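# Hang the power strip on two screws by its keyhole slots

## Task

Put the power strip's keyhole slots over the two screws so that it stays hanging level with nothing holding it, oriented so the narrow end of each keyhole slot is uppermost.

## Robot and tools

Robot: two arms, left_arm and right_arm, each ending in a two-finger gripper. The fingers point along the gripper's +z axis and spread apart along its y axis. The reported end_effector_position is the spot between the finger pads, roughly 1 cm short of the tips.

Frames: the scene frame has its origin at table-top height, halfway between the two nominal arm bases, with +z up, +x reaching out over the table and +y toward left_arm. Arm names do not match image sides. The calibrated bases are left_arm at (-0.044, +0.315, 0) m and right_arm at (+0.022, -0.285, 0) m, each turned only slightly about z. Every hand position, orientation, target and wrist-camera pose is given in that arm's own base frame. Fixed cameras and the table use the scene frame. Printed hand poses can be off by a few centimetres, more when the arm is stretched far.

execute_actions(actions, cameras): actions is a list of actions; each action is a list of at most 15 rows, one per 1/30 s control step, and a short action repeats its last row until 15 steps are done. Every row holds 14 numbers in [-1, 1], covering both arms even when one stays still: dx, dy, dz, rx, ry, rz, opening for left_arm, then those seven for right_arm. The first six per arm are an offset, not a pose: measured from that arm's Hand target as it was when the action began, along that arm's base axes, with rotation about the Hand target's position. Rows do not add up; each is measured from the same start. A new action starts from the new Hand target, so sending the same offset twice moves twice. Scale: 1.0 equals 0.6 m of travel or 180 degrees of turn; rx, ry, rz form a single rotation vector; a translation longer than 1.0 is cut back along its direction. Opening is absolute, not an offset: +1 is fully open (0.094 m) and -1 closed. Sending six zeros for an arm re-requests its current Hand target; a 0 in the opening slot commands that opening, so repeat the present value to keep a gripper unchanged. Images come back only if actions is empty or cameras names them.

move(target, speed, blend, opening_speed, grip_force, blocking, cameras): target is one 14-number row laid out as above, or a list of up to 15 such rows; every row is an offset from the same starting Hand targets, not from the previous row. Paths are straight, both arms finish together, last at least 0.5 s and are cut off at 10 s. speed is metres per second per arm path, 0.002 to 2.9, default 0.25 (turns up to twice that in rad/s); give one value or one per target. blend (metres) rounds corners of a list; 0 stops at each. opening_speed is the rate of the commanded opening on the -1..+1 scale per second, at least 0.2. grip_force is newtons per finger pad, 10 to 50, one value or one per arm; it stays until changed and closing is slow at low force. blocking=false returns after about 0.5 s while the motion continues. Moves ignore obstacles and the other arm; grippers lag and drift, more at high speed. Avoid paths passing near an arm's own base. The result adds a move: line such as done, off_target, moving, held or fault, plus limits (paced = clipped pose, held = steps withheld).

wait(seconds 0 to 10, cameras) lets time pass holding commands. stop(cameras) brakes a running move. zoom_image(camera, region [x0, y0, x1, y1] in pixels, at most 504 by 504) enlarges part of the newest image of one of cam_head_left, cam_head_right, cam_high, cam_low (504x504), cam_left_wrist, cam_right_wrist (672x504). finished_scene(scene) ends the current scene for good; pass its number.

Results: Hand target is the last commanded pose after clipping; the gripper often rests a little short, and a further action (even all zeros) asks again; send the remaining gap as an offset if needed. Commanded orientation is limited to 40 degrees from the measured one per step. grip_measured gives finger opening on the command scale, reading up to about 2.5 mm wide when empty and narrower than a firmly squeezed part. grip_effort_nm is the gripper motor effort (negative closing) and does not return to zero at rest. Joint torques include the arm's weight. Joint velocities may say within noise. Tool commands shows present commands. A MOTOR HOT line appears at 75 °C; at 90 °C the arm folds and idles for the rest of the scene, so avoid long stretched holds or pushing at unreachable poses. Joint ranges (rad): waist -2.618 to 3.054, shoulder 0.000 to 3.142, elbow 0.000 to 3.142 (straight at 2.901), wrist pitch -1.571 to 1.571, wrist yaw -1.571 to 1.571, wrist roll -2.094 to 2.094.

Caution: an arm blocked by something keeps pressing until commanded back past its gripper. Faster moves hit harder. Do not let the arms, grippers or wrist cameras collide or squeeze each other, do not hit fixed or heavy items hard, do not drop the strip or release it while moving, and never let anything leave the table. Wrist-camera cables count as the hand. Loose objects may get nudged occasionally. The finished state must hold without the robot touching it.

Each tool is called after "Request:" as a command line: name --argument value for each argument, lists and objects as JSON in quotes; but a table of rows of numbers goes row by row, as --pt "numbers of a row", without its own name.

## Session

Request:
execute_actions --actions '[]'

Scene clock: 0.00 s.
left_arm: end_effector_position=(+0.3792, +0.0310, +0.1306) grip_measured=+1.000 grip_effort_nm=n/a end_effector_quat_wxyz=(+0.662, -0.071, +0.738, +0.114) | right_arm: end_effector_position=(+0.3566, -0.0397, +0.1261) grip_measured=+1.000 grip_effort_nm=n/a end_effector_quat_wxyz=(+0.677, +0.089, +0.730, -0.023)
Joint positions: left_arm=[-0.083 1.596 0.236 1.255 -0.347 0.038 0.094] | right_arm=[-0.071 1.572 0.122 1.369 0.084 0.094 0.094]
Joint velocities: within noise
Joint torques (N m): no reading
Heat: left arm: 51 °C; right arm: 47 °C.
Hand target: left_arm +0.3826, +0.0316, +0.1445; +0.678, -0.078, +0.723, +0.111 | right_arm +0.3592, -0.0395, +0.1343; +0.687, +0.086, +0.721, -0.024
Tool commands: left_gripper/opening=+1.0 right_gripper/opening=+1.0

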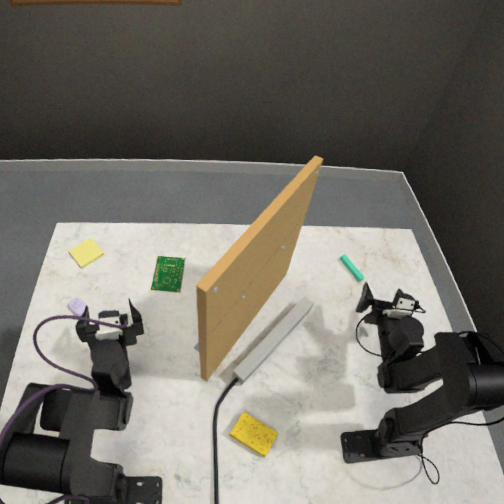

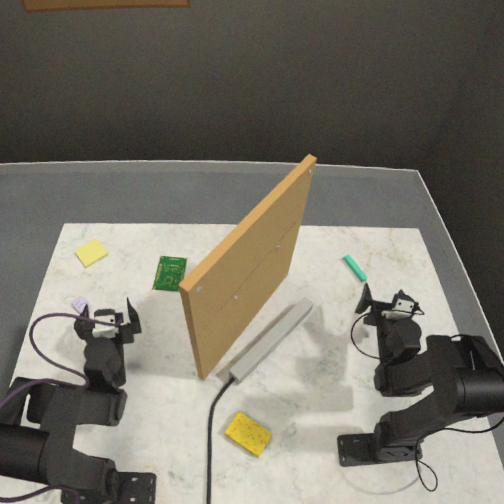

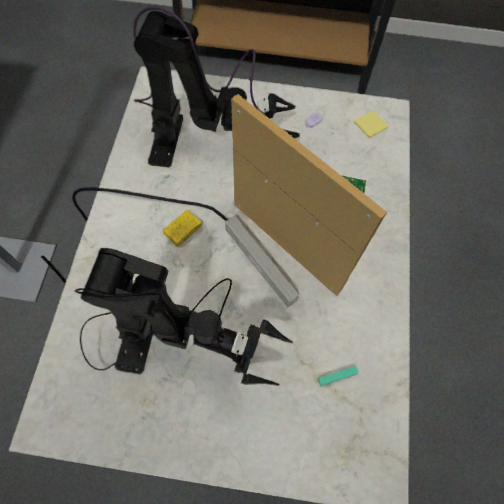

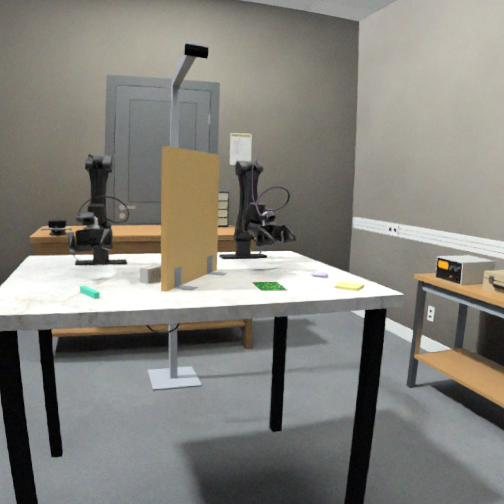

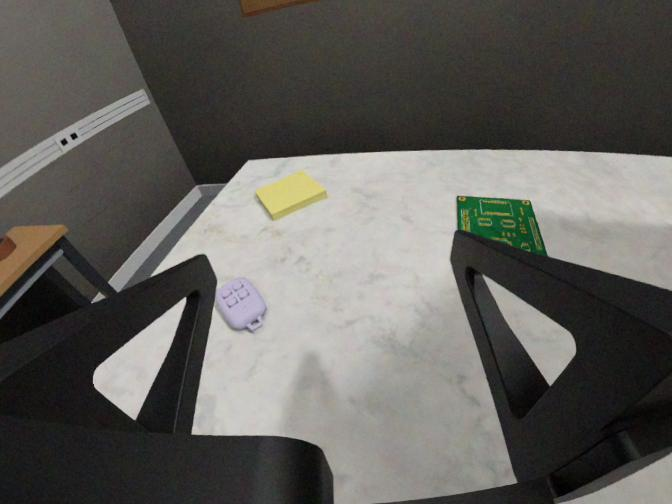

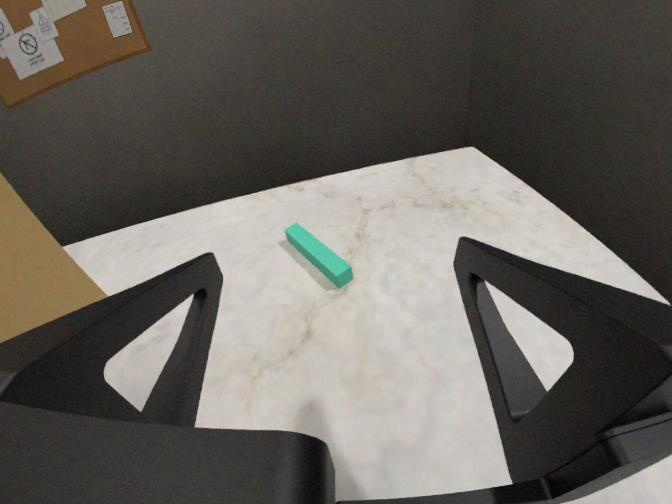

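Request:
zoom_image --camera "cam_high" --region '[150, 80, 400, 330]'

Request:
zoom_image --camera "cam_head_right" --region '[170, 140, 350, 400]'

Request:
zoom_image --camera "cam_head_left" --region '[170, 140, 350, 400]'

Request:
zoom_image --camera "cam_low" --region '[60, 130, 260, 330]'

Request:
zoom_image --camera "cam_high" --region '[210, 200, 310, 310]'

Scaled by 2.016 from the camera's 504x504 image, which has a finer 720x720 frame.

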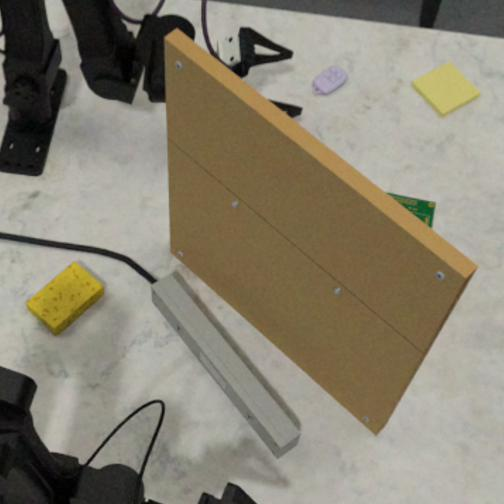

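Scaled by 1.938 from the camera's 504x504 image, which has a finer 720x720 frame.

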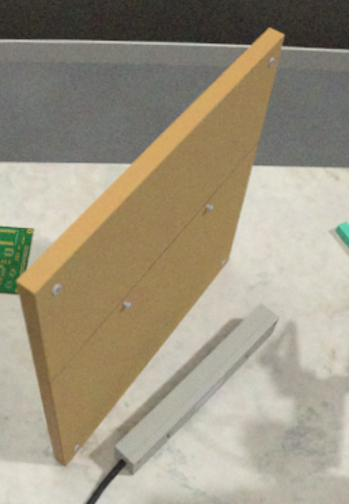

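Scaled by 1.938 from the camera's 504x504 image, which has a finer 720x720 frame.

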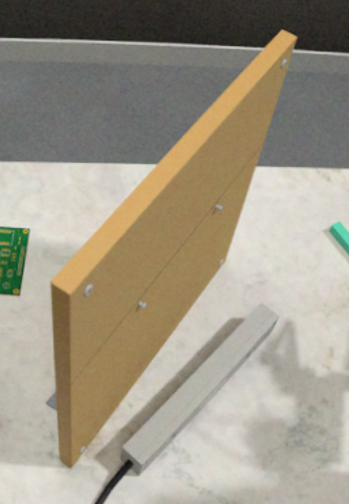

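Scaled by 2.520 from the camera's 504x504 image, which has a finer 720x720 frame.

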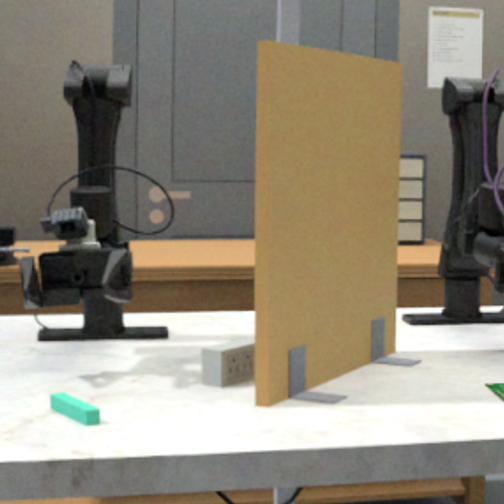

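Scaled by 4.582 from the camera's 504x504 image, which has a finer 720x720 frame.

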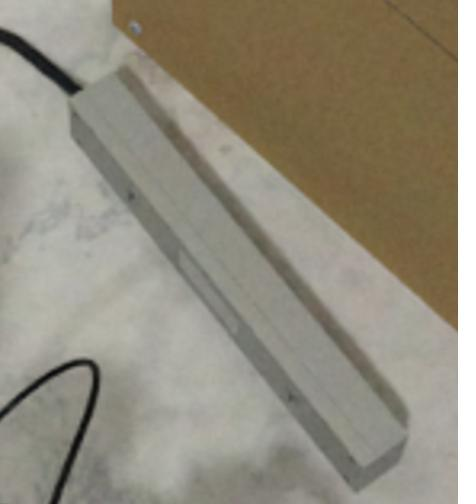

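Request:
move --target '[0,0,0,0,0,0,1,-0.3,0.267,0.08,0,0,0.278,1]' --cameras '["cam_right_wrist","cam_high"]'

Scene clock: 60.80 s.
left_arm: end_effector_position=(+0.3792, +0.0310, +0.1306) grip_measured=+1.000 grip_effort_nm=-0.02 end_effector_quat_wxyz=(+0.662, -0.071, +0.738, +0.114) | right_arm: end_effector_position=(+0.1886, +0.1217, +0.1685) grip_measured=+1.000 grip_effort_nm=-0.02 end_effector_quat_wxyz=(+0.594, -0.243, +0.712, +0.286)
Joint positions: left_arm=[-0.083 1.596 0.236 1.255 -0.347 0.038 0.094] | right_arm=[-0.078 -0.003 0.114 -0.315 -0.845 -0.031 0.094]
Joint torques (N m): left_arm=[-0.08 -5.44 5.7 1.89 -0.06 -0.03] | right_arm=[-0.66 1.4 9.14 0.68 -0.21 -0.09]
Heat: left arm: 52 °C; right arm: 47 °C.
Hand target: left_arm +0.3826, +0.0316, +0.1445; +0.678, -0.078, +0.723, +0.111 | right_arm +0.1792, +0.1207, +0.1823; +0.632, -0.227, +0.690, +0.269
Off the commanded pose: left_arm 0.014 m, 3 deg | right_arm 0.017 m, 6 deg.
joint sent to its limit (right arm) — joint 2 (shoulder), lower limit. The joint targets are off in position and orientation.
move: off_target (left_arm, right_arm)
camera_calibration:
cam_right_wrist: T_world_to_cam=[[0.662763, -0.725324, -0.186147, -0.00745718], [-0.606434, -0.374054, -0.701657, 0.284921], [0.4393, 0.577918, -0.68777, 0.0681039], [0, 0, 0, 1]] pos_world=[0.14781, 0.0618083, 0.245368]
Images, in order (width x height): cam_high 504x504, cam_right_wrist 672x504.

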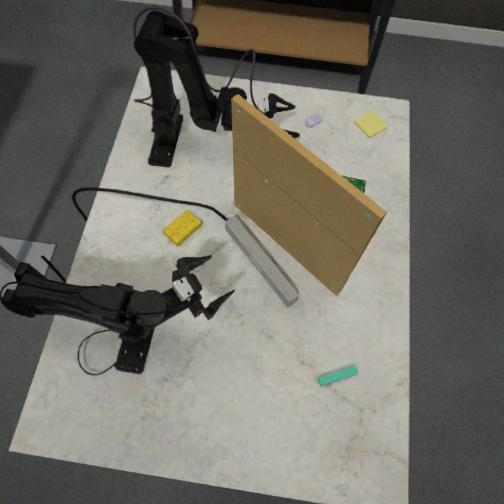

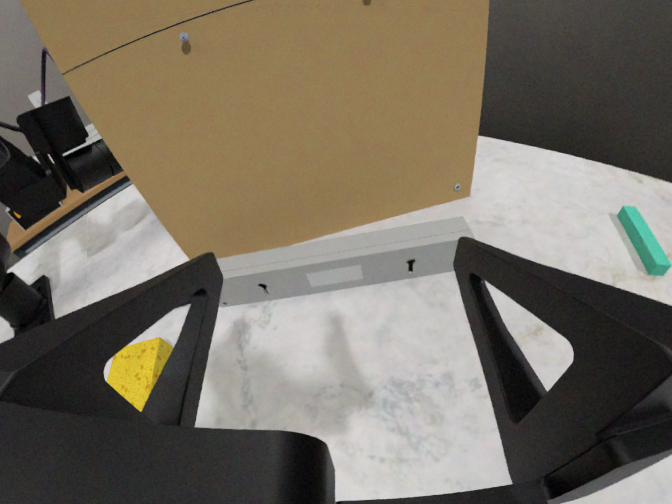

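Request:
zoom_image --camera "cam_right_wrist" --region '[200, 200, 500, 320]'

Request:
zoom_image --camera "cam_right_wrist" --region '[380, 240, 440, 290]'

Request:
zoom_image --camera "cam_right_wrist" --region '[240, 270, 290, 310]'

Scaled by 1.680 from the camera's 672x504 image, which has a finer 960x720 frame.

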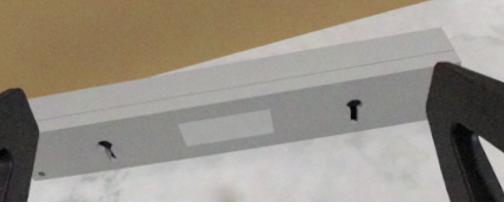

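Scaled by 8.400 from the camera's 672x504 image, which has a finer 960x720 frame.

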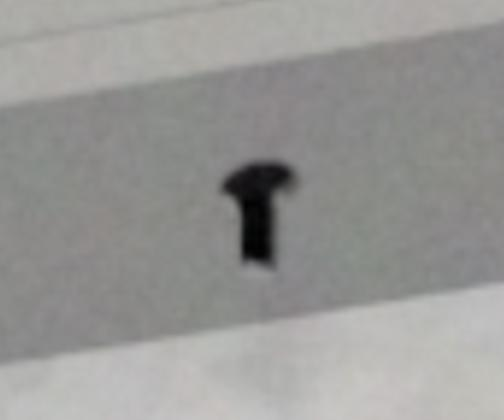

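Scaled by 10.080 from the camera's 672x504 image, which has a finer 960x720 frame.

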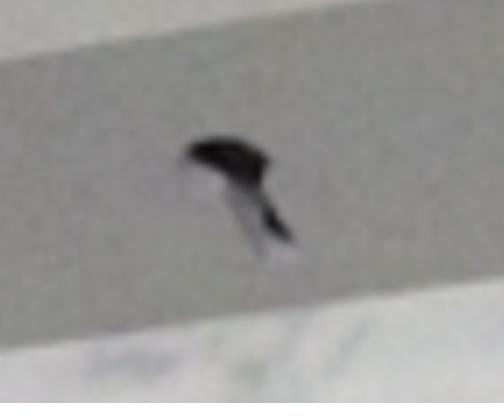

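Request:
move --target '[0,0,0,0,0,0,1,0.149,0.222,-0.03,-0.007,0.517,-0.355,0.6]' --cameras '["cam_right_wrist","cam_high","cam_head_right"]'

Scene clock: 137.57 s.
left_arm: end_effector_position=(+0.3792, +0.0310, +0.1306) grip_measured=+1.000 grip_effort_nm=-0.02 end_effector_quat_wxyz=(+0.662, -0.071, +0.738, +0.114) | right_arm: end_effector_position=(+0.2203, +0.2314, +0.1814) grip_measured=+0.602 grip_effort_nm=-0.12 end_effector_quat_wxyz=(-0.010, +0.349, +0.937, -0.021)
Joint positions: left_arm=[-0.083 1.596 0.236 1.255 -0.347 0.038 0.094] | right_arm=[0.806 1.822 1.812 -1.607 -0.002 1.519 0.075]
Joint torques (N m): left_arm=[0.03 -5.46 5.68 1.91 -0.05 -0.03] | right_arm=[-4.26 2.33 12.01 0.4 -0.04 0.08]
Heat: left arm: 51 °C; right arm: 48 °C.
Hand target: left_arm +0.3826, +0.0316, +0.1445; +0.678, -0.078, +0.723, +0.111 | right_arm +0.2686, +0.2539, +0.1643; +0.000, +0.379, +0.925, +0.000
Off the commanded pose: left_arm 0.014 m, 3 deg | right_arm 0.056 m, 5 deg.
joint read past its limit (right arm) — joint 4 (wrist pitch), lower limit.
move: off_target (left_arm, right_arm)
camera_calibration:
cam_right_wrist: T_world_to_cam=[[-0.705135, -0.706647, 0.0586066, 0.306068], [-0.542911, 0.591214, 0.596417, -0.118704], [-0.456105, 0.388736, -0.800532, 0.261188], [0, 0, 0, 1]] pos_world=[0.270503, 0.184928, 0.261949]
Images, in order (width x height): cam_head_right 504x504, cam_high 504x504, cam_right_wrist 672x504.

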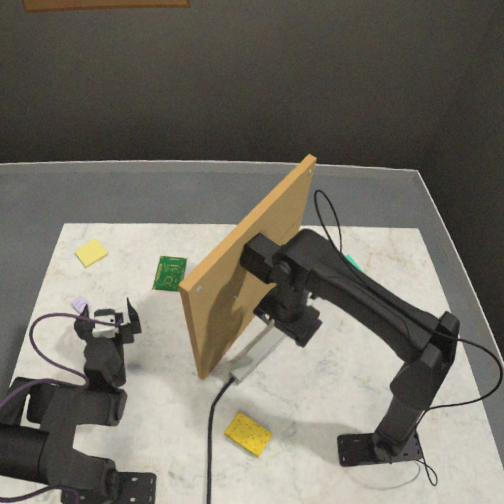

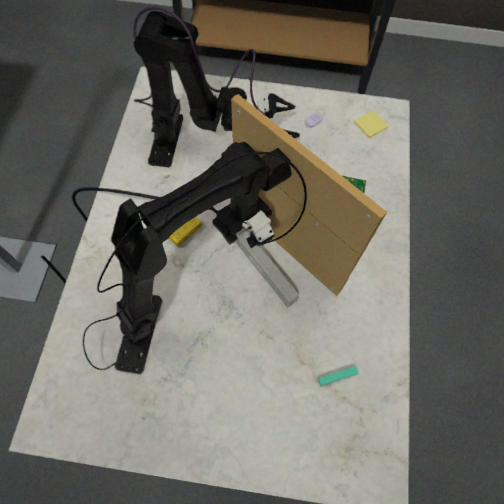

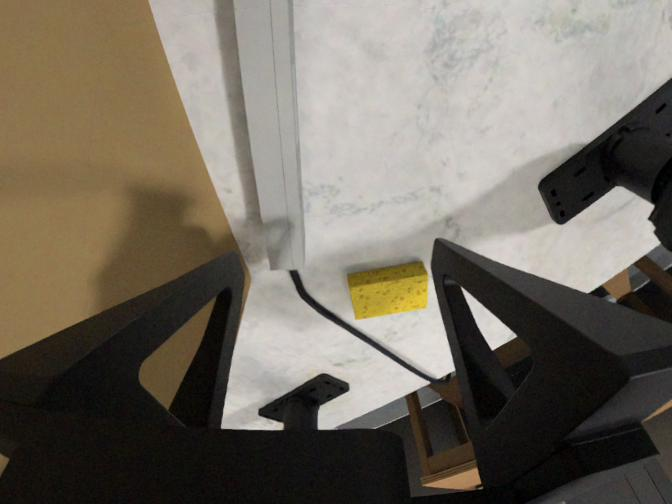

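Request:
zoom_image --camera "cam_head_right" --region '[180, 150, 380, 350]'

Request:
zoom_image --camera "cam_high" --region '[180, 100, 380, 300]'

Scaled by 2.520 from the camera's 504x504 image, which has a finer 720x720 frame.

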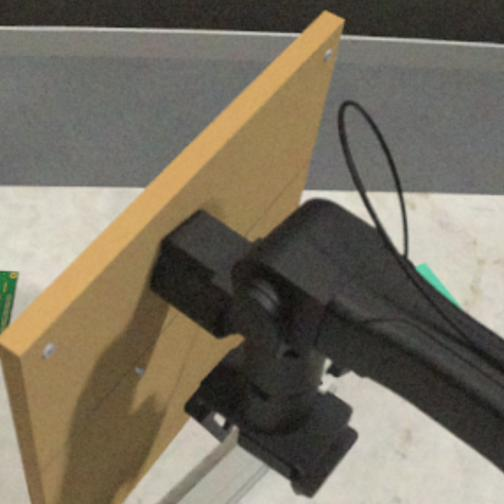

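Scaled by 2.520 from the camera's 504x504 image, which has a finer 720x720 frame.

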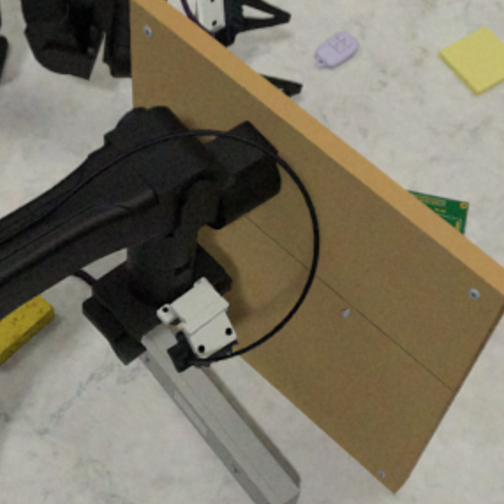

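Request:
move --pt "0 0 0 0 0 0 1 -0.148 -0.123 0.06 0 0 0 0.6" --pt "0 0 0 0 0 0 1 -0.165 -0.157 0.09 0.002 -0.246 0.478 -1" --cameras '["cam_right_wrist","cam_high","cam_head_right"]'

Scene clock: 185.43 s.
left_arm: end_effector_position=(+0.3792, +0.0310, +0.1306) grip_measured=+1.000 grip_effort_nm=-0.02 end_effector_quat_wxyz=(+0.662, -0.071, +0.738, +0.114) | right_arm: end_effector_position=(+0.1661, +0.1555, +0.2128) grip_measured=-0.994 grip_effort_nm=-0.36 end_effector_quat_wxyz=(+0.296, -0.362, +0.875, +0.123)
Joint positions: left_arm=[-0.083 1.596 0.236 1.255 -0.347 0.038 0.094] | right_arm=[0.714 0.836 0.993 -1.076 -0.043 -0.057 0]
Joint torques (N m): left_arm=[-0.05 -5.5 5.74 1.9 -0.06 -0.03] | right_arm=[-0.62 -1.26 5.07 1.04 -0.1 -0.05]
Heat: left arm: 51 °C; right arm: 49 °C.
Hand target: left_arm +0.3826, +0.0316, +0.1445; +0.678, -0.078, +0.723, +0.111 | right_arm +0.1696, +0.1597, +0.2183; +0.316, -0.363, +0.866, +0.132
Off the commanded pose: left_arm 0.014 m, 3 deg | right_arm 0.008 m, 3 deg.
move: off_target (left_arm, right_arm); target 2's new opening was sent with right_arm's hand 0.008 m and 3 deg from that target
camera_calibration:
cam_right_wrist: T_world_to_cam=[[0.659724, -0.750746, -0.0338189, 0.0122849], [-0.751383, -0.659766, -0.0115011, 0.236635], [-0.0136781, 0.0329985, -0.999362, 0.315227], [0, 0, 0, 1]] pos_world=[0.174011, 0.154945, 0.318162]
Images, in order (width x height): cam_head_right 504x504, cam_high 504x504, cam_right_wrist 672x504.

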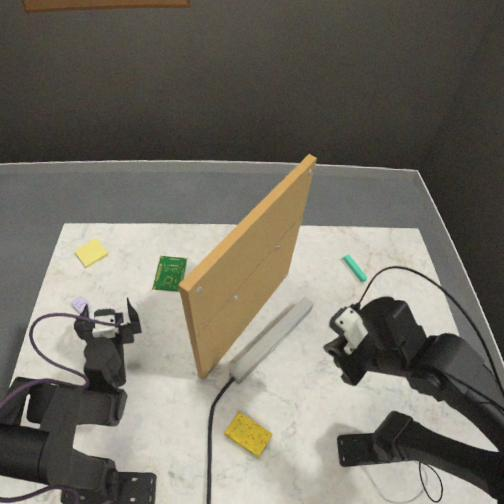

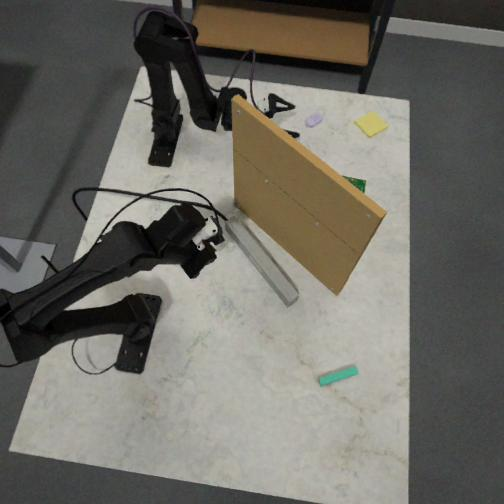

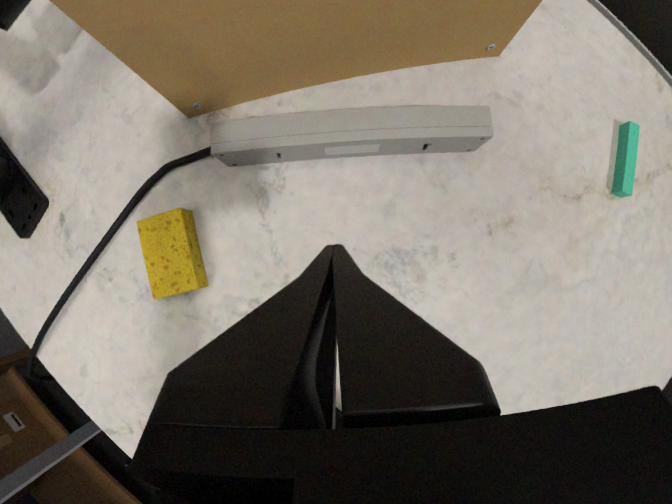

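Request:
move --target '[0,0,0,0,0,0,1,0.242,0.192,-0.13,-0.0594,0.0583,0,-1]' --cameras '["cam_right_wrist","cam_high","cam_head_right"]'

Scene clock: 213.37 s.
left_arm: end_effector_position=(+0.3792, +0.0310, +0.1306) grip_measured=+1.000 grip_effort_nm=-0.02 end_effector_quat_wxyz=(+0.662, -0.071, +0.738, +0.114) | right_arm: end_effector_position=(+0.2853, +0.2491, +0.1305) grip_measured=-0.994 grip_effort_nm=-0.36 end_effector_quat_wxyz=(+0.149, -0.381, +0.910, +0.069)
Joint positions: left_arm=[-0.083 1.596 0.236 1.255 -0.347 0.038 0.094] | right_arm=[0.694 1.671 1.376 -0.949 -0.045 -0.092 0]
Joint torques (N m): left_arm=[-0.08 -5.39 5.7 1.9 -0.05 -0.03] | right_arm=[-0.05 -3.67 9.57 1.12 0 0.02]
Heat: left arm: 51 °C; right arm: 47 °C.
Hand target: left_arm +0.3826, +0.0316, +0.1445; +0.678, -0.078, +0.723, +0.111 | right_arm +0.3148, +0.2749, +0.1403; +0.200, -0.378, +0.900, +0.084
Off the commanded pose: left_arm 0.014 m, 3 deg | right_arm 0.040 m, 6 deg.
move: off_target (left_arm, right_arm)
camera_calibration:
cam_right_wrist: T_world_to_cam=[[0.662045, -0.749068, -0.0243678, -0.00114106], [-0.708411, -0.636063, 0.305904, 0.327363], [-0.244642, -0.18526, -0.95175, 0.345626], [0, 0, 0, 1]] pos_world=[0.317218, 0.271399, 0.22878]
Images, in order (width x height): cam_head_right 504x504, cam_high 504x504, cam_right_wrist 672x504.

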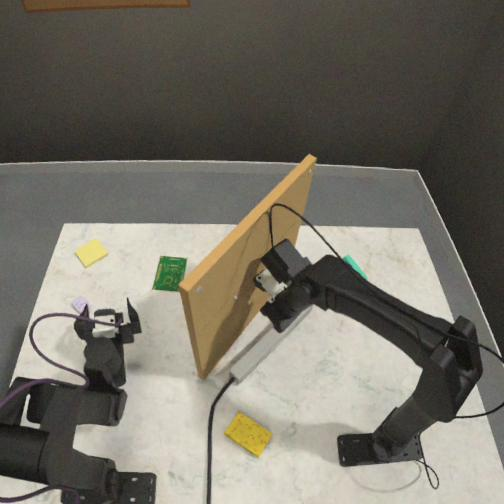

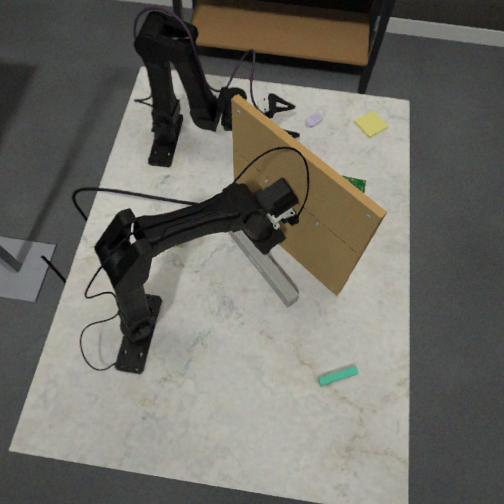

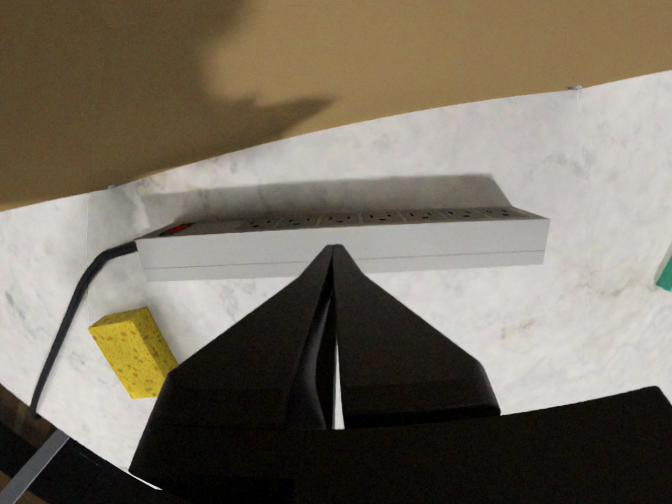

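Request:
move --pt "0 0 0 0 0 0 1 -0.06 -0.06 0.03 0.0786 -0.0771 0 -1" --pt "0 0 0 0 0 0 1 0.005 0.005 -0.05 0.0786 -0.0771 0 -1" --cameras '["cam_right_wrist","cam_head_right"]'

Scene clock: 229.73 s.
left_arm: end_effector_position=(+0.3792, +0.0310, +0.1306) grip_measured=+1.000 grip_effort_nm=-0.02 end_effector_quat_wxyz=(+0.662, -0.071, +0.738, +0.114) | right_arm: end_effector_position=(+0.3086, +0.2702, +0.0993) grip_measured=-0.994 grip_effort_nm=-0.36 end_effector_quat_wxyz=(+0.328, -0.361, +0.862, +0.142)
Joint positions: left_arm=[-0.083 1.596 0.236 1.255 -0.347 0.038 0.094] | right_arm=[0.68 1.536 0.904 -0.213 -0.083 -0.081 0]
Joint torques (N m): left_arm=[-0.08 -5.41 5.76 1.89 -0.06 -0.02] | right_arm=[0.43 -5.87 6.89 1.16 0.01 0.07]
Heat: left arm: 51 °C; right arm: 47 °C.
Hand target: left_arm +0.3826, +0.0316, +0.1445; +0.678, -0.078, +0.723, +0.111 | right_arm +0.3178, +0.2779, +0.1103; +0.352, -0.358, +0.852, +0.148
Off the commanded pose: left_arm 0.014 m, 3 deg | right_arm 0.016 m, 3 deg.
move: off_target (left_arm, right_arm)
camera_calibration:
cam_right_wrist: T_world_to_cam=[[0.669571, -0.741279, -0.0466913, -0.00385462], [-0.741945, -0.6646, -0.0884572, 0.424043], [0.0345405, 0.0938707, -0.994985, 0.168191], [0, 0, 0, 1]] pos_world=[0.311388, 0.263173, 0.204677]
Images, in order (width x height): cam_head_right 504x504, cam_right_wrist 672x504.

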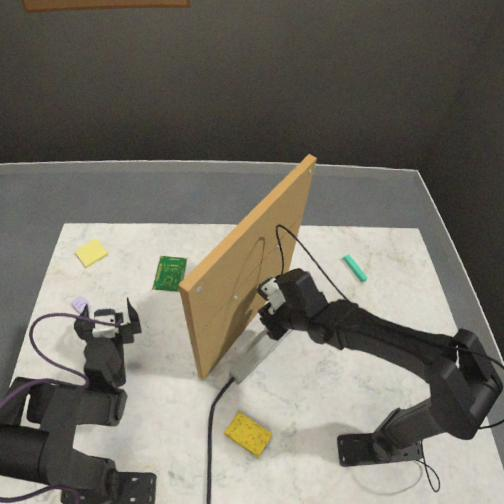

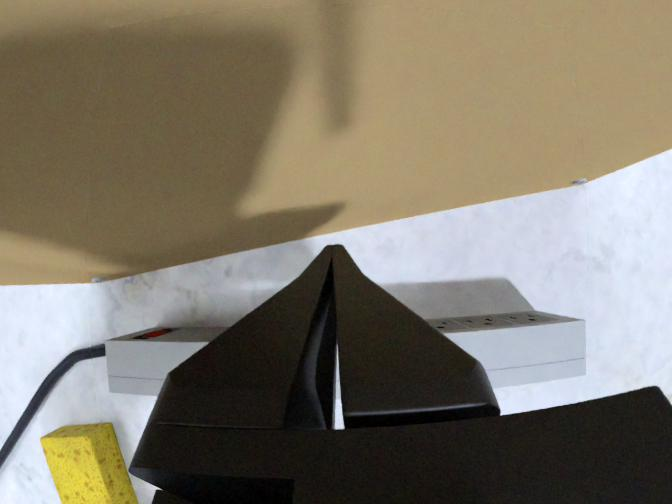

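Request:
move --pt "0 0 0 0 0 0 1 0 0 -0.108 0 0 0 -1" --pt "0 0 0 0 0 0 1 -0.105 -0.105 -0.108 0 0 0 -1" --speed 0.12 --cameras '["cam_right_wrist","cam_head_right","cam_high"]'

Scene clock: 249.70 s.
left_arm: end_effector_position=(+0.3792, +0.0310, +0.1306) grip_measured=+1.000 grip_effort_nm=-0.01 end_effector_quat_wxyz=(+0.662, -0.071, +0.738, +0.114) | right_arm: end_effector_position=(+0.2626, +0.2190, +0.0470) grip_measured=-0.994 grip_effort_nm=-0.36 end_effector_quat_wxyz=(+0.362, -0.351, +0.851, +0.146)
Joint positions: left_arm=[-0.083 1.596 0.236 1.255 -0.347 0.038 0.094] | right_arm=[0.642 1.356 0.454 0.128 -0.095 -0.1 0]
Joint torques (N m): left_arm=[-0.08 -5.45 5.7 1.91 -0.06 -0.03] | right_arm=[-0.61 -6.38 4.64 0.5 -0.16 -0.05]
Heat: left arm: 51 °C; right arm: 46 °C.
Hand target: left_arm +0.3826, +0.0316, +0.1445; +0.678, -0.078, +0.723, +0.111 | right_arm +0.2548, +0.2149, +0.0455; +0.352, -0.358, +0.852, +0.148
Off the commanded pose: left_arm 0.014 m, 3 deg | right_arm 0.009 m, 1 deg.
move: off_target (left_arm)
camera_calibration:
cam_right_wrist: T_world_to_cam=[[0.659715, -0.750551, -0.0380716, -0.00921754], [-0.745453, -0.647131, -0.159752, 0.351739], [0.0952644, 0.133771, -0.986423, 0.0974889], [0, 0, 0, 1]] pos_world=[0.258999, 0.207662, 0.152005]
Images, in order (width x height): cam_head_right 504x504, cam_high 504x504, cam_right_wrist 672x504.

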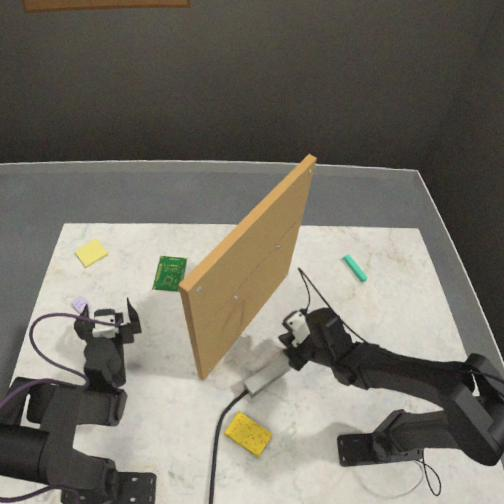

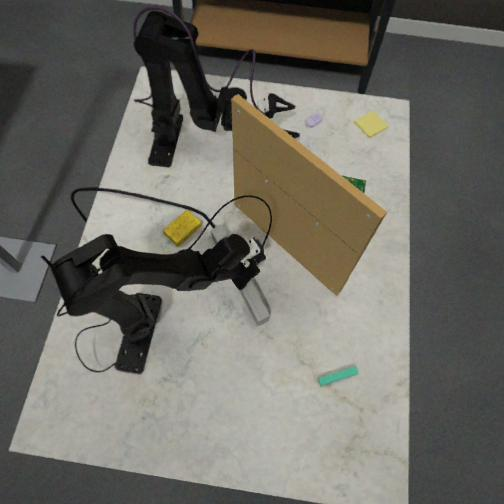

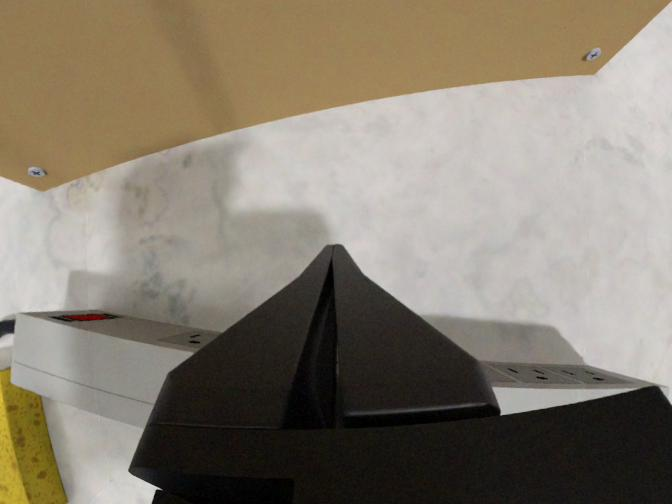

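Request:
move --pt "0 0 0 0 0 0 1 0.03 0.03 0.01 0 0 0 -1" --pt "0 0 0 0 0 0 1 0.03 0.03 0.16 0 0 0 -1" --pt "0 0 0 0 0 0 1 -0.14 -0.1 0.25 0 0 0 -1" --cameras '["cam_right_wrist","cam_head_right","cam_high"]'

Scene clock: 259.33 s.
left_arm: end_effector_position=(+0.3792, +0.0310, +0.1306) grip_measured=+1.000 grip_effort_nm=-0.02 end_effector_quat_wxyz=(+0.662, -0.071, +0.738, +0.114) | right_arm: end_effector_position=(+0.1745, +0.1549, +0.1850) grip_measured=-0.994 grip_effort_nm=-0.36 end_effector_quat_wxyz=(+0.345, -0.355, +0.857, +0.143)
Joint positions: left_arm=[-0.083 1.596 0.236 1.255 -0.347 0.038 0.094] | right_arm=[0.648 0.709 0.772 -0.872 -0.095 -0.1 0]
Joint torques (N m): left_arm=[-0.06 -5.42 5.67 1.89 -0.06 -0.04] | right_arm=[0.35 -0.51 8.14 0.54 -0.06 0.07]
Heat: left arm: 51 °C; right arm: 46 °C.
Hand target: left_arm +0.3826, +0.0316, +0.1445; +0.678, -0.078, +0.723, +0.111 | right_arm +0.1708, +0.1549, +0.1955; +0.352, -0.358, +0.852, +0.148
Off the commanded pose: left_arm 0.014 m, 3 deg | right_arm 0.011 m, 1 deg.
move: off_target (left_arm, right_arm)
camera_calibration:
cam_right_wrist: T_world_to_cam=[[0.663163, -0.747359, -0.0408523, 0.00545526], [-0.745508, -0.654696, -0.124862, 0.261415], [0.0665712, 0.11326, -0.991333, 0.25963], [0, 0, 0, 1]] pos_world=[0.173986, 0.145819, 0.290244]
Images, in order (width x height): cam_head_right 504x504, cam_high 504x504, cam_right_wrist 672x504.

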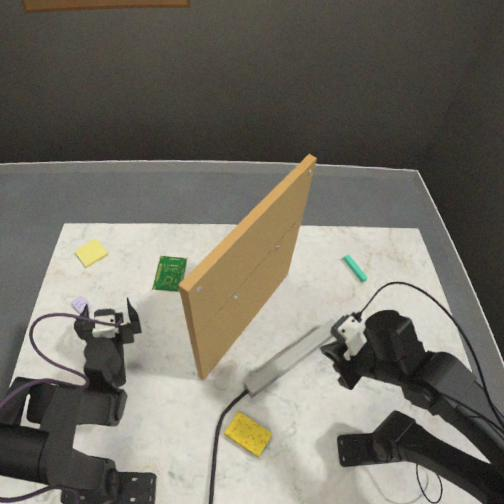

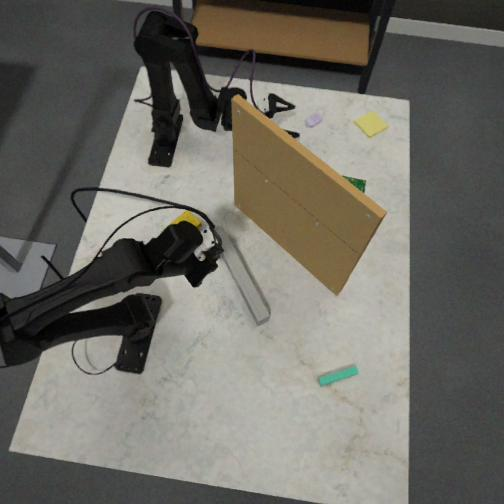

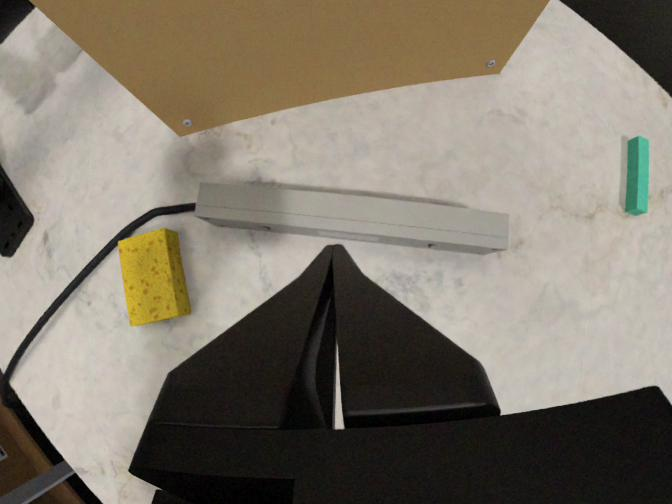

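Request:
move --pt "0 0 0 0 0 0 1 0.091 0.0585 0.0 0.0226 0.282 -0.526 0.4" --pt "0 0 0 0 0 0 1 0.091 0.0585 -0.12 0.0226 0.282 -0.526 0.4" --cameras '["cam_right_wrist","cam_head_right","cam_high"]'

Scene clock: 287.80 s.
left_arm: end_effector_position=(+0.3792, +0.0310, +0.1306) grip_measured=+1.000 grip_effort_nm=-0.01 end_effector_quat_wxyz=(+0.662, -0.071, +0.738, +0.114) | right_arm: end_effector_position=(+0.2241, +0.1906, +0.1230) grip_measured=+0.398 grip_effort_nm=0.08 end_effector_quat_wxyz=(-0.005, +0.456, +0.890, -0.006)
Joint positions: left_arm=[-0.083 1.596 0.236 1.255 -0.347 0.038 0.094] | right_arm=[0.699 1.669 1.398 -1.314 -0.005 1.645 0.066]
Joint torques (N m): left_arm=[-0.08 -5.45 5.72 1.88 -0.07 -0.03] | right_arm=[-0.51 -7.61 4.75 -0.14 -0.03 0.07]
Heat: left arm: 50 °C; right arm: 48 °C.
Hand target: left_arm +0.3826, +0.0316, +0.1445; +0.678, -0.078, +0.723, +0.111 | right_arm +0.2254, +0.1900, +0.1235; -0.001, +0.461, +0.887, +0.000
Off the commanded pose: left_arm 0.014 m, 3 deg | right_arm 0.002 m, 1 deg.
move: off_target (left_arm)
camera_calibration:
cam_right_wrist: T_world_to_cam=[[-0.850475, -0.525331, 0.0268399, 0.28529], [-0.407175, 0.689775, 0.598681, -0.107178], [-0.333019, 0.498234, -0.800538, 0.183516], [0, 0, 0, 1]] pos_world=[0.260106, 0.132366, 0.203419]
Images, in order (width x height): cam_head_right 504x504, cam_high 504x504, cam_right_wrist 672x504.

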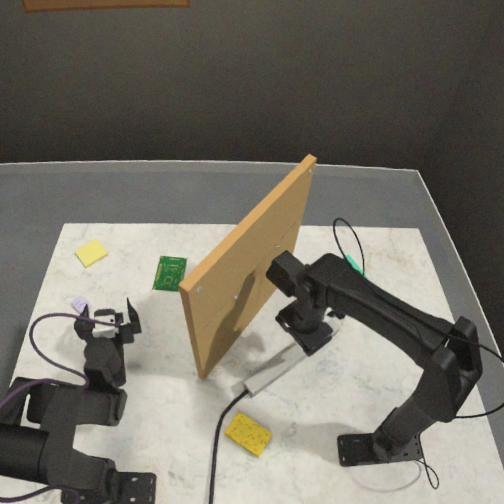

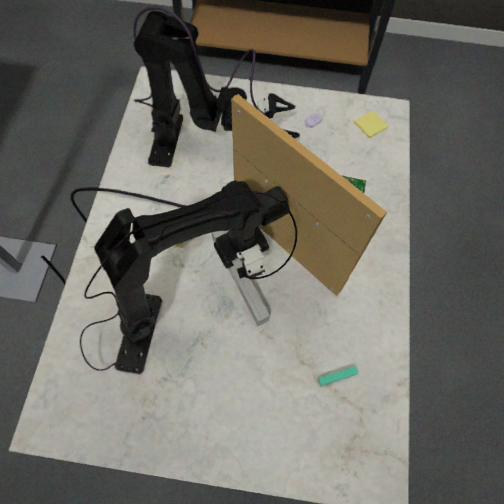

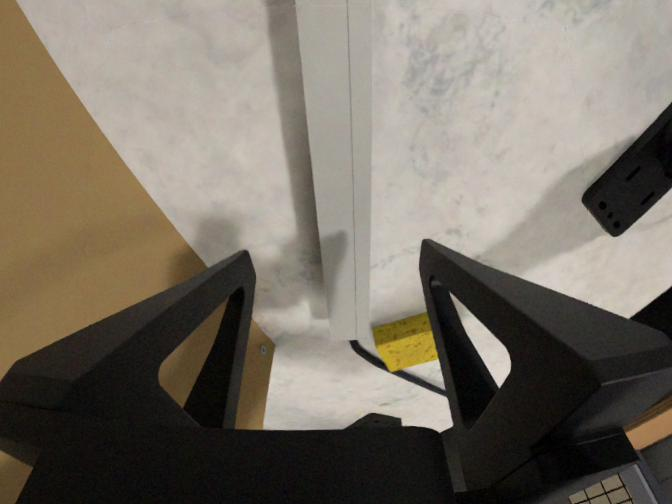

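Request:
move --pt "0 0 0 0 0 0 1 -0.0082 -0.0058 -0.144 0 0 0 0.3" --pt "0 0 0 0 0 0 1 -0.0082 -0.0058 -0.144 0 0 0 -0.7" --opening_speed 0.8 --cameras '["cam_right_wrist","cam_head_right","cam_high"]'

Scene clock: 305.77 s.
left_arm: end_effector_position=(+0.3792, +0.0310, +0.1306) grip_measured=+1.000 grip_effort_nm=-0.02 end_effector_quat_wxyz=(+0.662, -0.071, +0.738, +0.114) | right_arm: end_effector_position=(+0.2217, +0.1880, +0.0398) grip_measured=-0.331 grip_effort_nm=-1.05 end_effector_quat_wxyz=(-0.001, +0.458, +0.889, +0.005)
Joint positions: left_arm=[-0.083 1.596 0.236 1.255 -0.347 0.038 0.094] | right_arm=[0.697 1.697 1.091 -0.957 -0.005 1.648 0.031]
Joint torques (N m): left_arm=[-0.05 -5.45 5.72 1.9 -0.04 -0.02] | right_arm=[-0.32 -6.23 4.78 -0.19 -0.04 0.07]
Heat: left arm: 50 °C; right arm: 46 °C.
Hand target: left_arm +0.3826, +0.0316, +0.1445; +0.678, -0.078, +0.723, +0.111 | right_arm +0.2205, +0.1865, +0.0371; -0.001, +0.461, +0.887, +0.000
Off the commanded pose: left_arm 0.014 m, 3 deg | right_arm 0.003 m, 1 deg.
move: off_target (left_arm)
camera_calibration:
cam_right_wrist: T_world_to_cam=[[-0.853142, -0.521662, 0.00413451, 0.284946], [-0.414592, 0.682805, 0.601574, -0.053719], [-0.316641, 0.511514, -0.798806, 0.111236], [0, 0, 0, 1]] pos_world=[0.25605, 0.128426, 0.119994]
Images, in order (width x height): cam_head_right 504x504, cam_high 504x504, cam_right_wrist 672x504.

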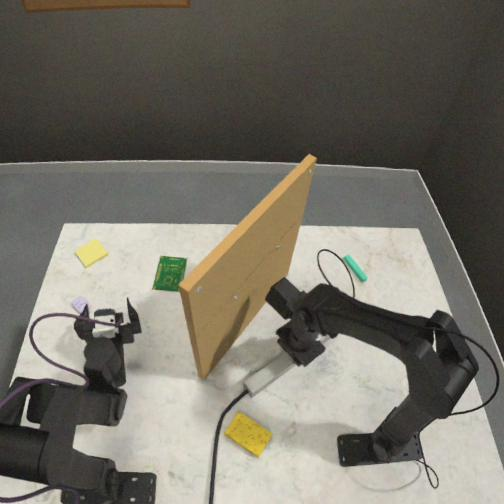

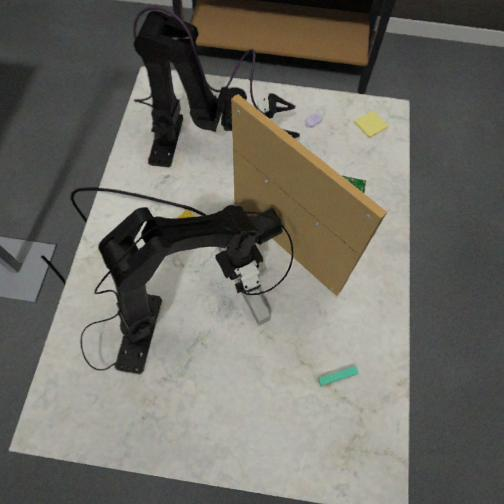

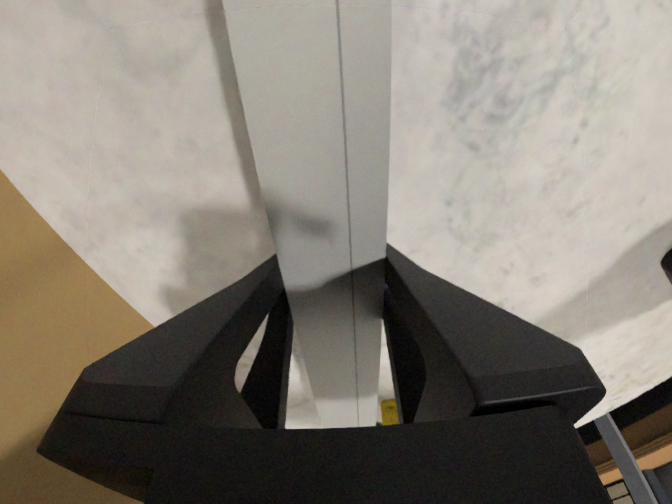

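Request:
move --pt "0 0 0 0 0 0 1 0 0 0.12 0 0 0 -0.7" --pt "0 0 0 0 0 0 1 0 0 0.12 0.16 -0.227 0 -0.7" --pt "0 0 0 0 0 0 1 0 0 0.03 0.16 -0.227 0 -0.7" --cameras '["cam_right_wrist","cam_head_right","cam_high","cam_low"]'

Scene clock: 325.80 s.
left_arm: end_effector_position=(+0.3792, +0.0310, +0.1306) grip_measured=+1.000 grip_effort_nm=-0.02 end_effector_quat_wxyz=(+0.662, -0.071, +0.738, +0.114) | right_arm: end_effector_position=(+0.2056, +0.1782, +0.0400) grip_measured=-0.331 grip_effort_nm=-1.05 end_effector_quat_wxyz=(+0.170, +0.418, +0.826, +0.338)
Joint positions: left_arm=[-0.083 1.596 0.236 1.255 -0.347 0.038 0.094] | right_arm=[0.775 0.994 0.255 -0.061 0.098 1.674 0.031]
Joint torques (N m): left_arm=[-0.05 -5.44 5.67 1.88 -0.06 -0.03] | right_arm=[0.16 -1.35 5.7 1.61 0.19 0]
Heat: left arm: 50 °C; right arm: 45 °C.
Hand target: left_arm +0.3826, +0.0316, +0.1445; +0.678, -0.078, +0.723, +0.111 | right_arm +0.2205, +0.1865, +0.0551; +0.194, +0.418, +0.805, +0.375
Off the commanded pose: left_arm 0.014 m, 3 deg | right_arm 0.023 m, 6 deg.
move: off_target (left_arm, right_arm)
camera_calibration:
cam_right_wrist: T_world_to_cam=[[-0.623657, -0.367608, -0.689867, 0.219175], [-0.772627, 0.423936, 0.472573, 0.071132], [0.118737, 0.827733, -0.548415, -0.0445109], [0, 0, 0, 1]] pos_world=[0.196934, 0.0872585, 0.0931762]
Images, in order (width x height): cam_head_right 504x504, cam_high 504x504, cam_low 504x504, cam_right_wrist 672x504.

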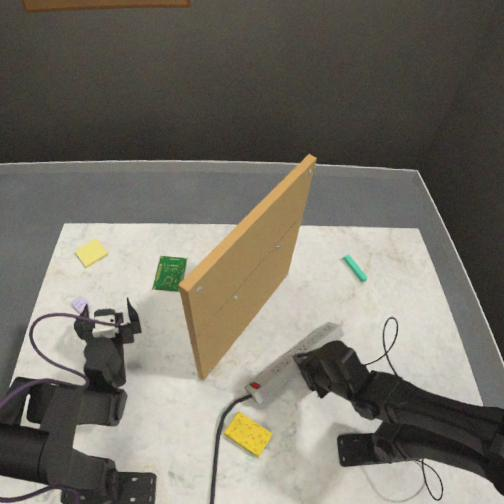

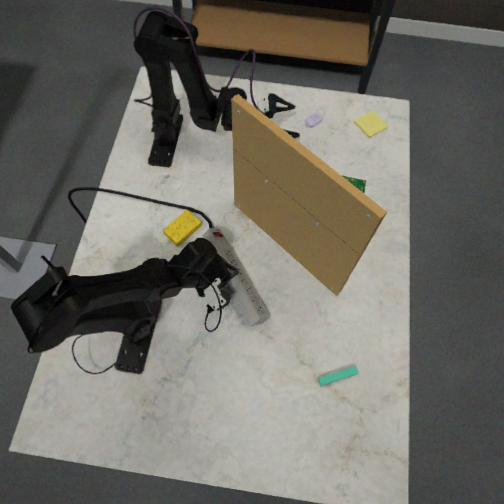

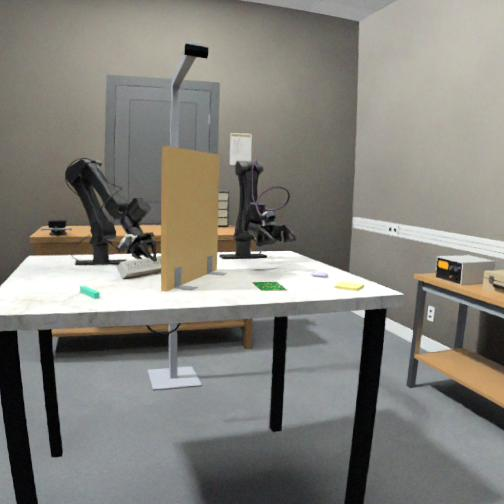

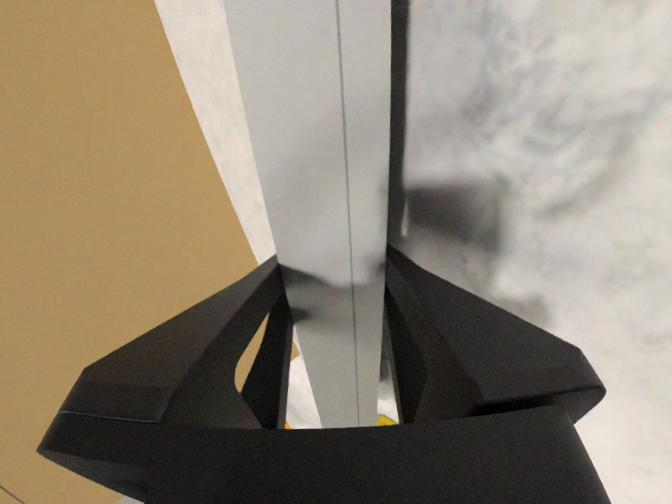

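Request:
move --target '[0,0,0,0,0,0,1,0,0,0,0,0,0,-0.1]' --opening_speed 0.4 --cameras '["cam_right_wrist","cam_head_right"]'

Scene clock: 341.10 s.
left_arm: end_effector_position=(+0.3792, +0.0310, +0.1306) grip_measured=+1.000 grip_effort_nm=-0.02 end_effector_quat_wxyz=(+0.662, -0.071, +0.738, +0.114) | right_arm: end_effector_position=(+0.2147, +0.1857, +0.0501) grip_measured=-0.102 grip_effort_nm=0.09 end_effector_quat_wxyz=(+0.180, +0.418, +0.812, +0.365)
Joint positions: left_arm=[-0.083 1.596 0.236 1.255 -0.347 0.038 0.094] | right_arm=[0.774 1.006 0.255 0.013 0.101 1.68 0.042]
Joint torques (N m): left_arm=[-0.05 -5.49 5.7 1.9 -0.05 -0.04] | right_arm=[0.13 -1.1 5.49 1.17 0.13 -0.01]
Heat: left arm: 50 °C; right arm: 45 °C.
Hand target: left_arm +0.3826, +0.0316, +0.1445; +0.678, -0.078, +0.723, +0.111 | right_arm +0.2205, +0.1865, +0.0551; +0.194, +0.418, +0.805, +0.375
Off the commanded pose: left_arm 0.014 m, 3 deg | right_arm 0.008 m, 2 deg.
move: off_target (left_arm)
camera_calibration:
cam_right_wrist: T_world_to_cam=[[-0.596058, -0.330859, -0.731606, 0.223948], [-0.789209, 0.409202, 0.457933, 0.0772427], [0.147863, 0.850345, -0.505025, -0.058953], [0, 0, 0, 1]] pos_world=[0.203164, 0.0926178, 0.0986972]
Images, in order (width x height): cam_head_right 504x504, cam_right_wrist 672x504.

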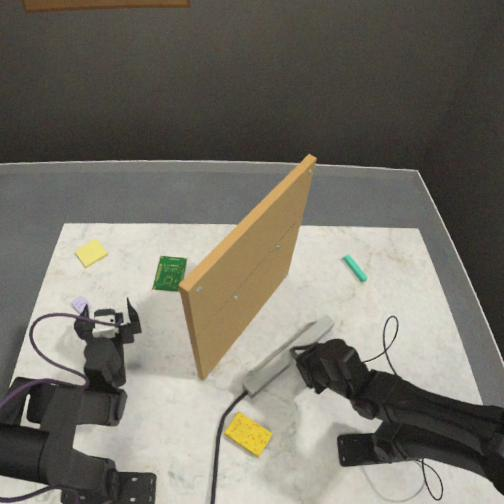

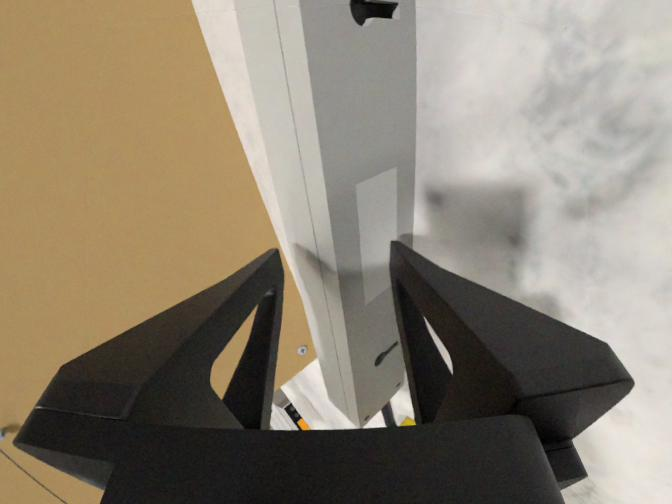

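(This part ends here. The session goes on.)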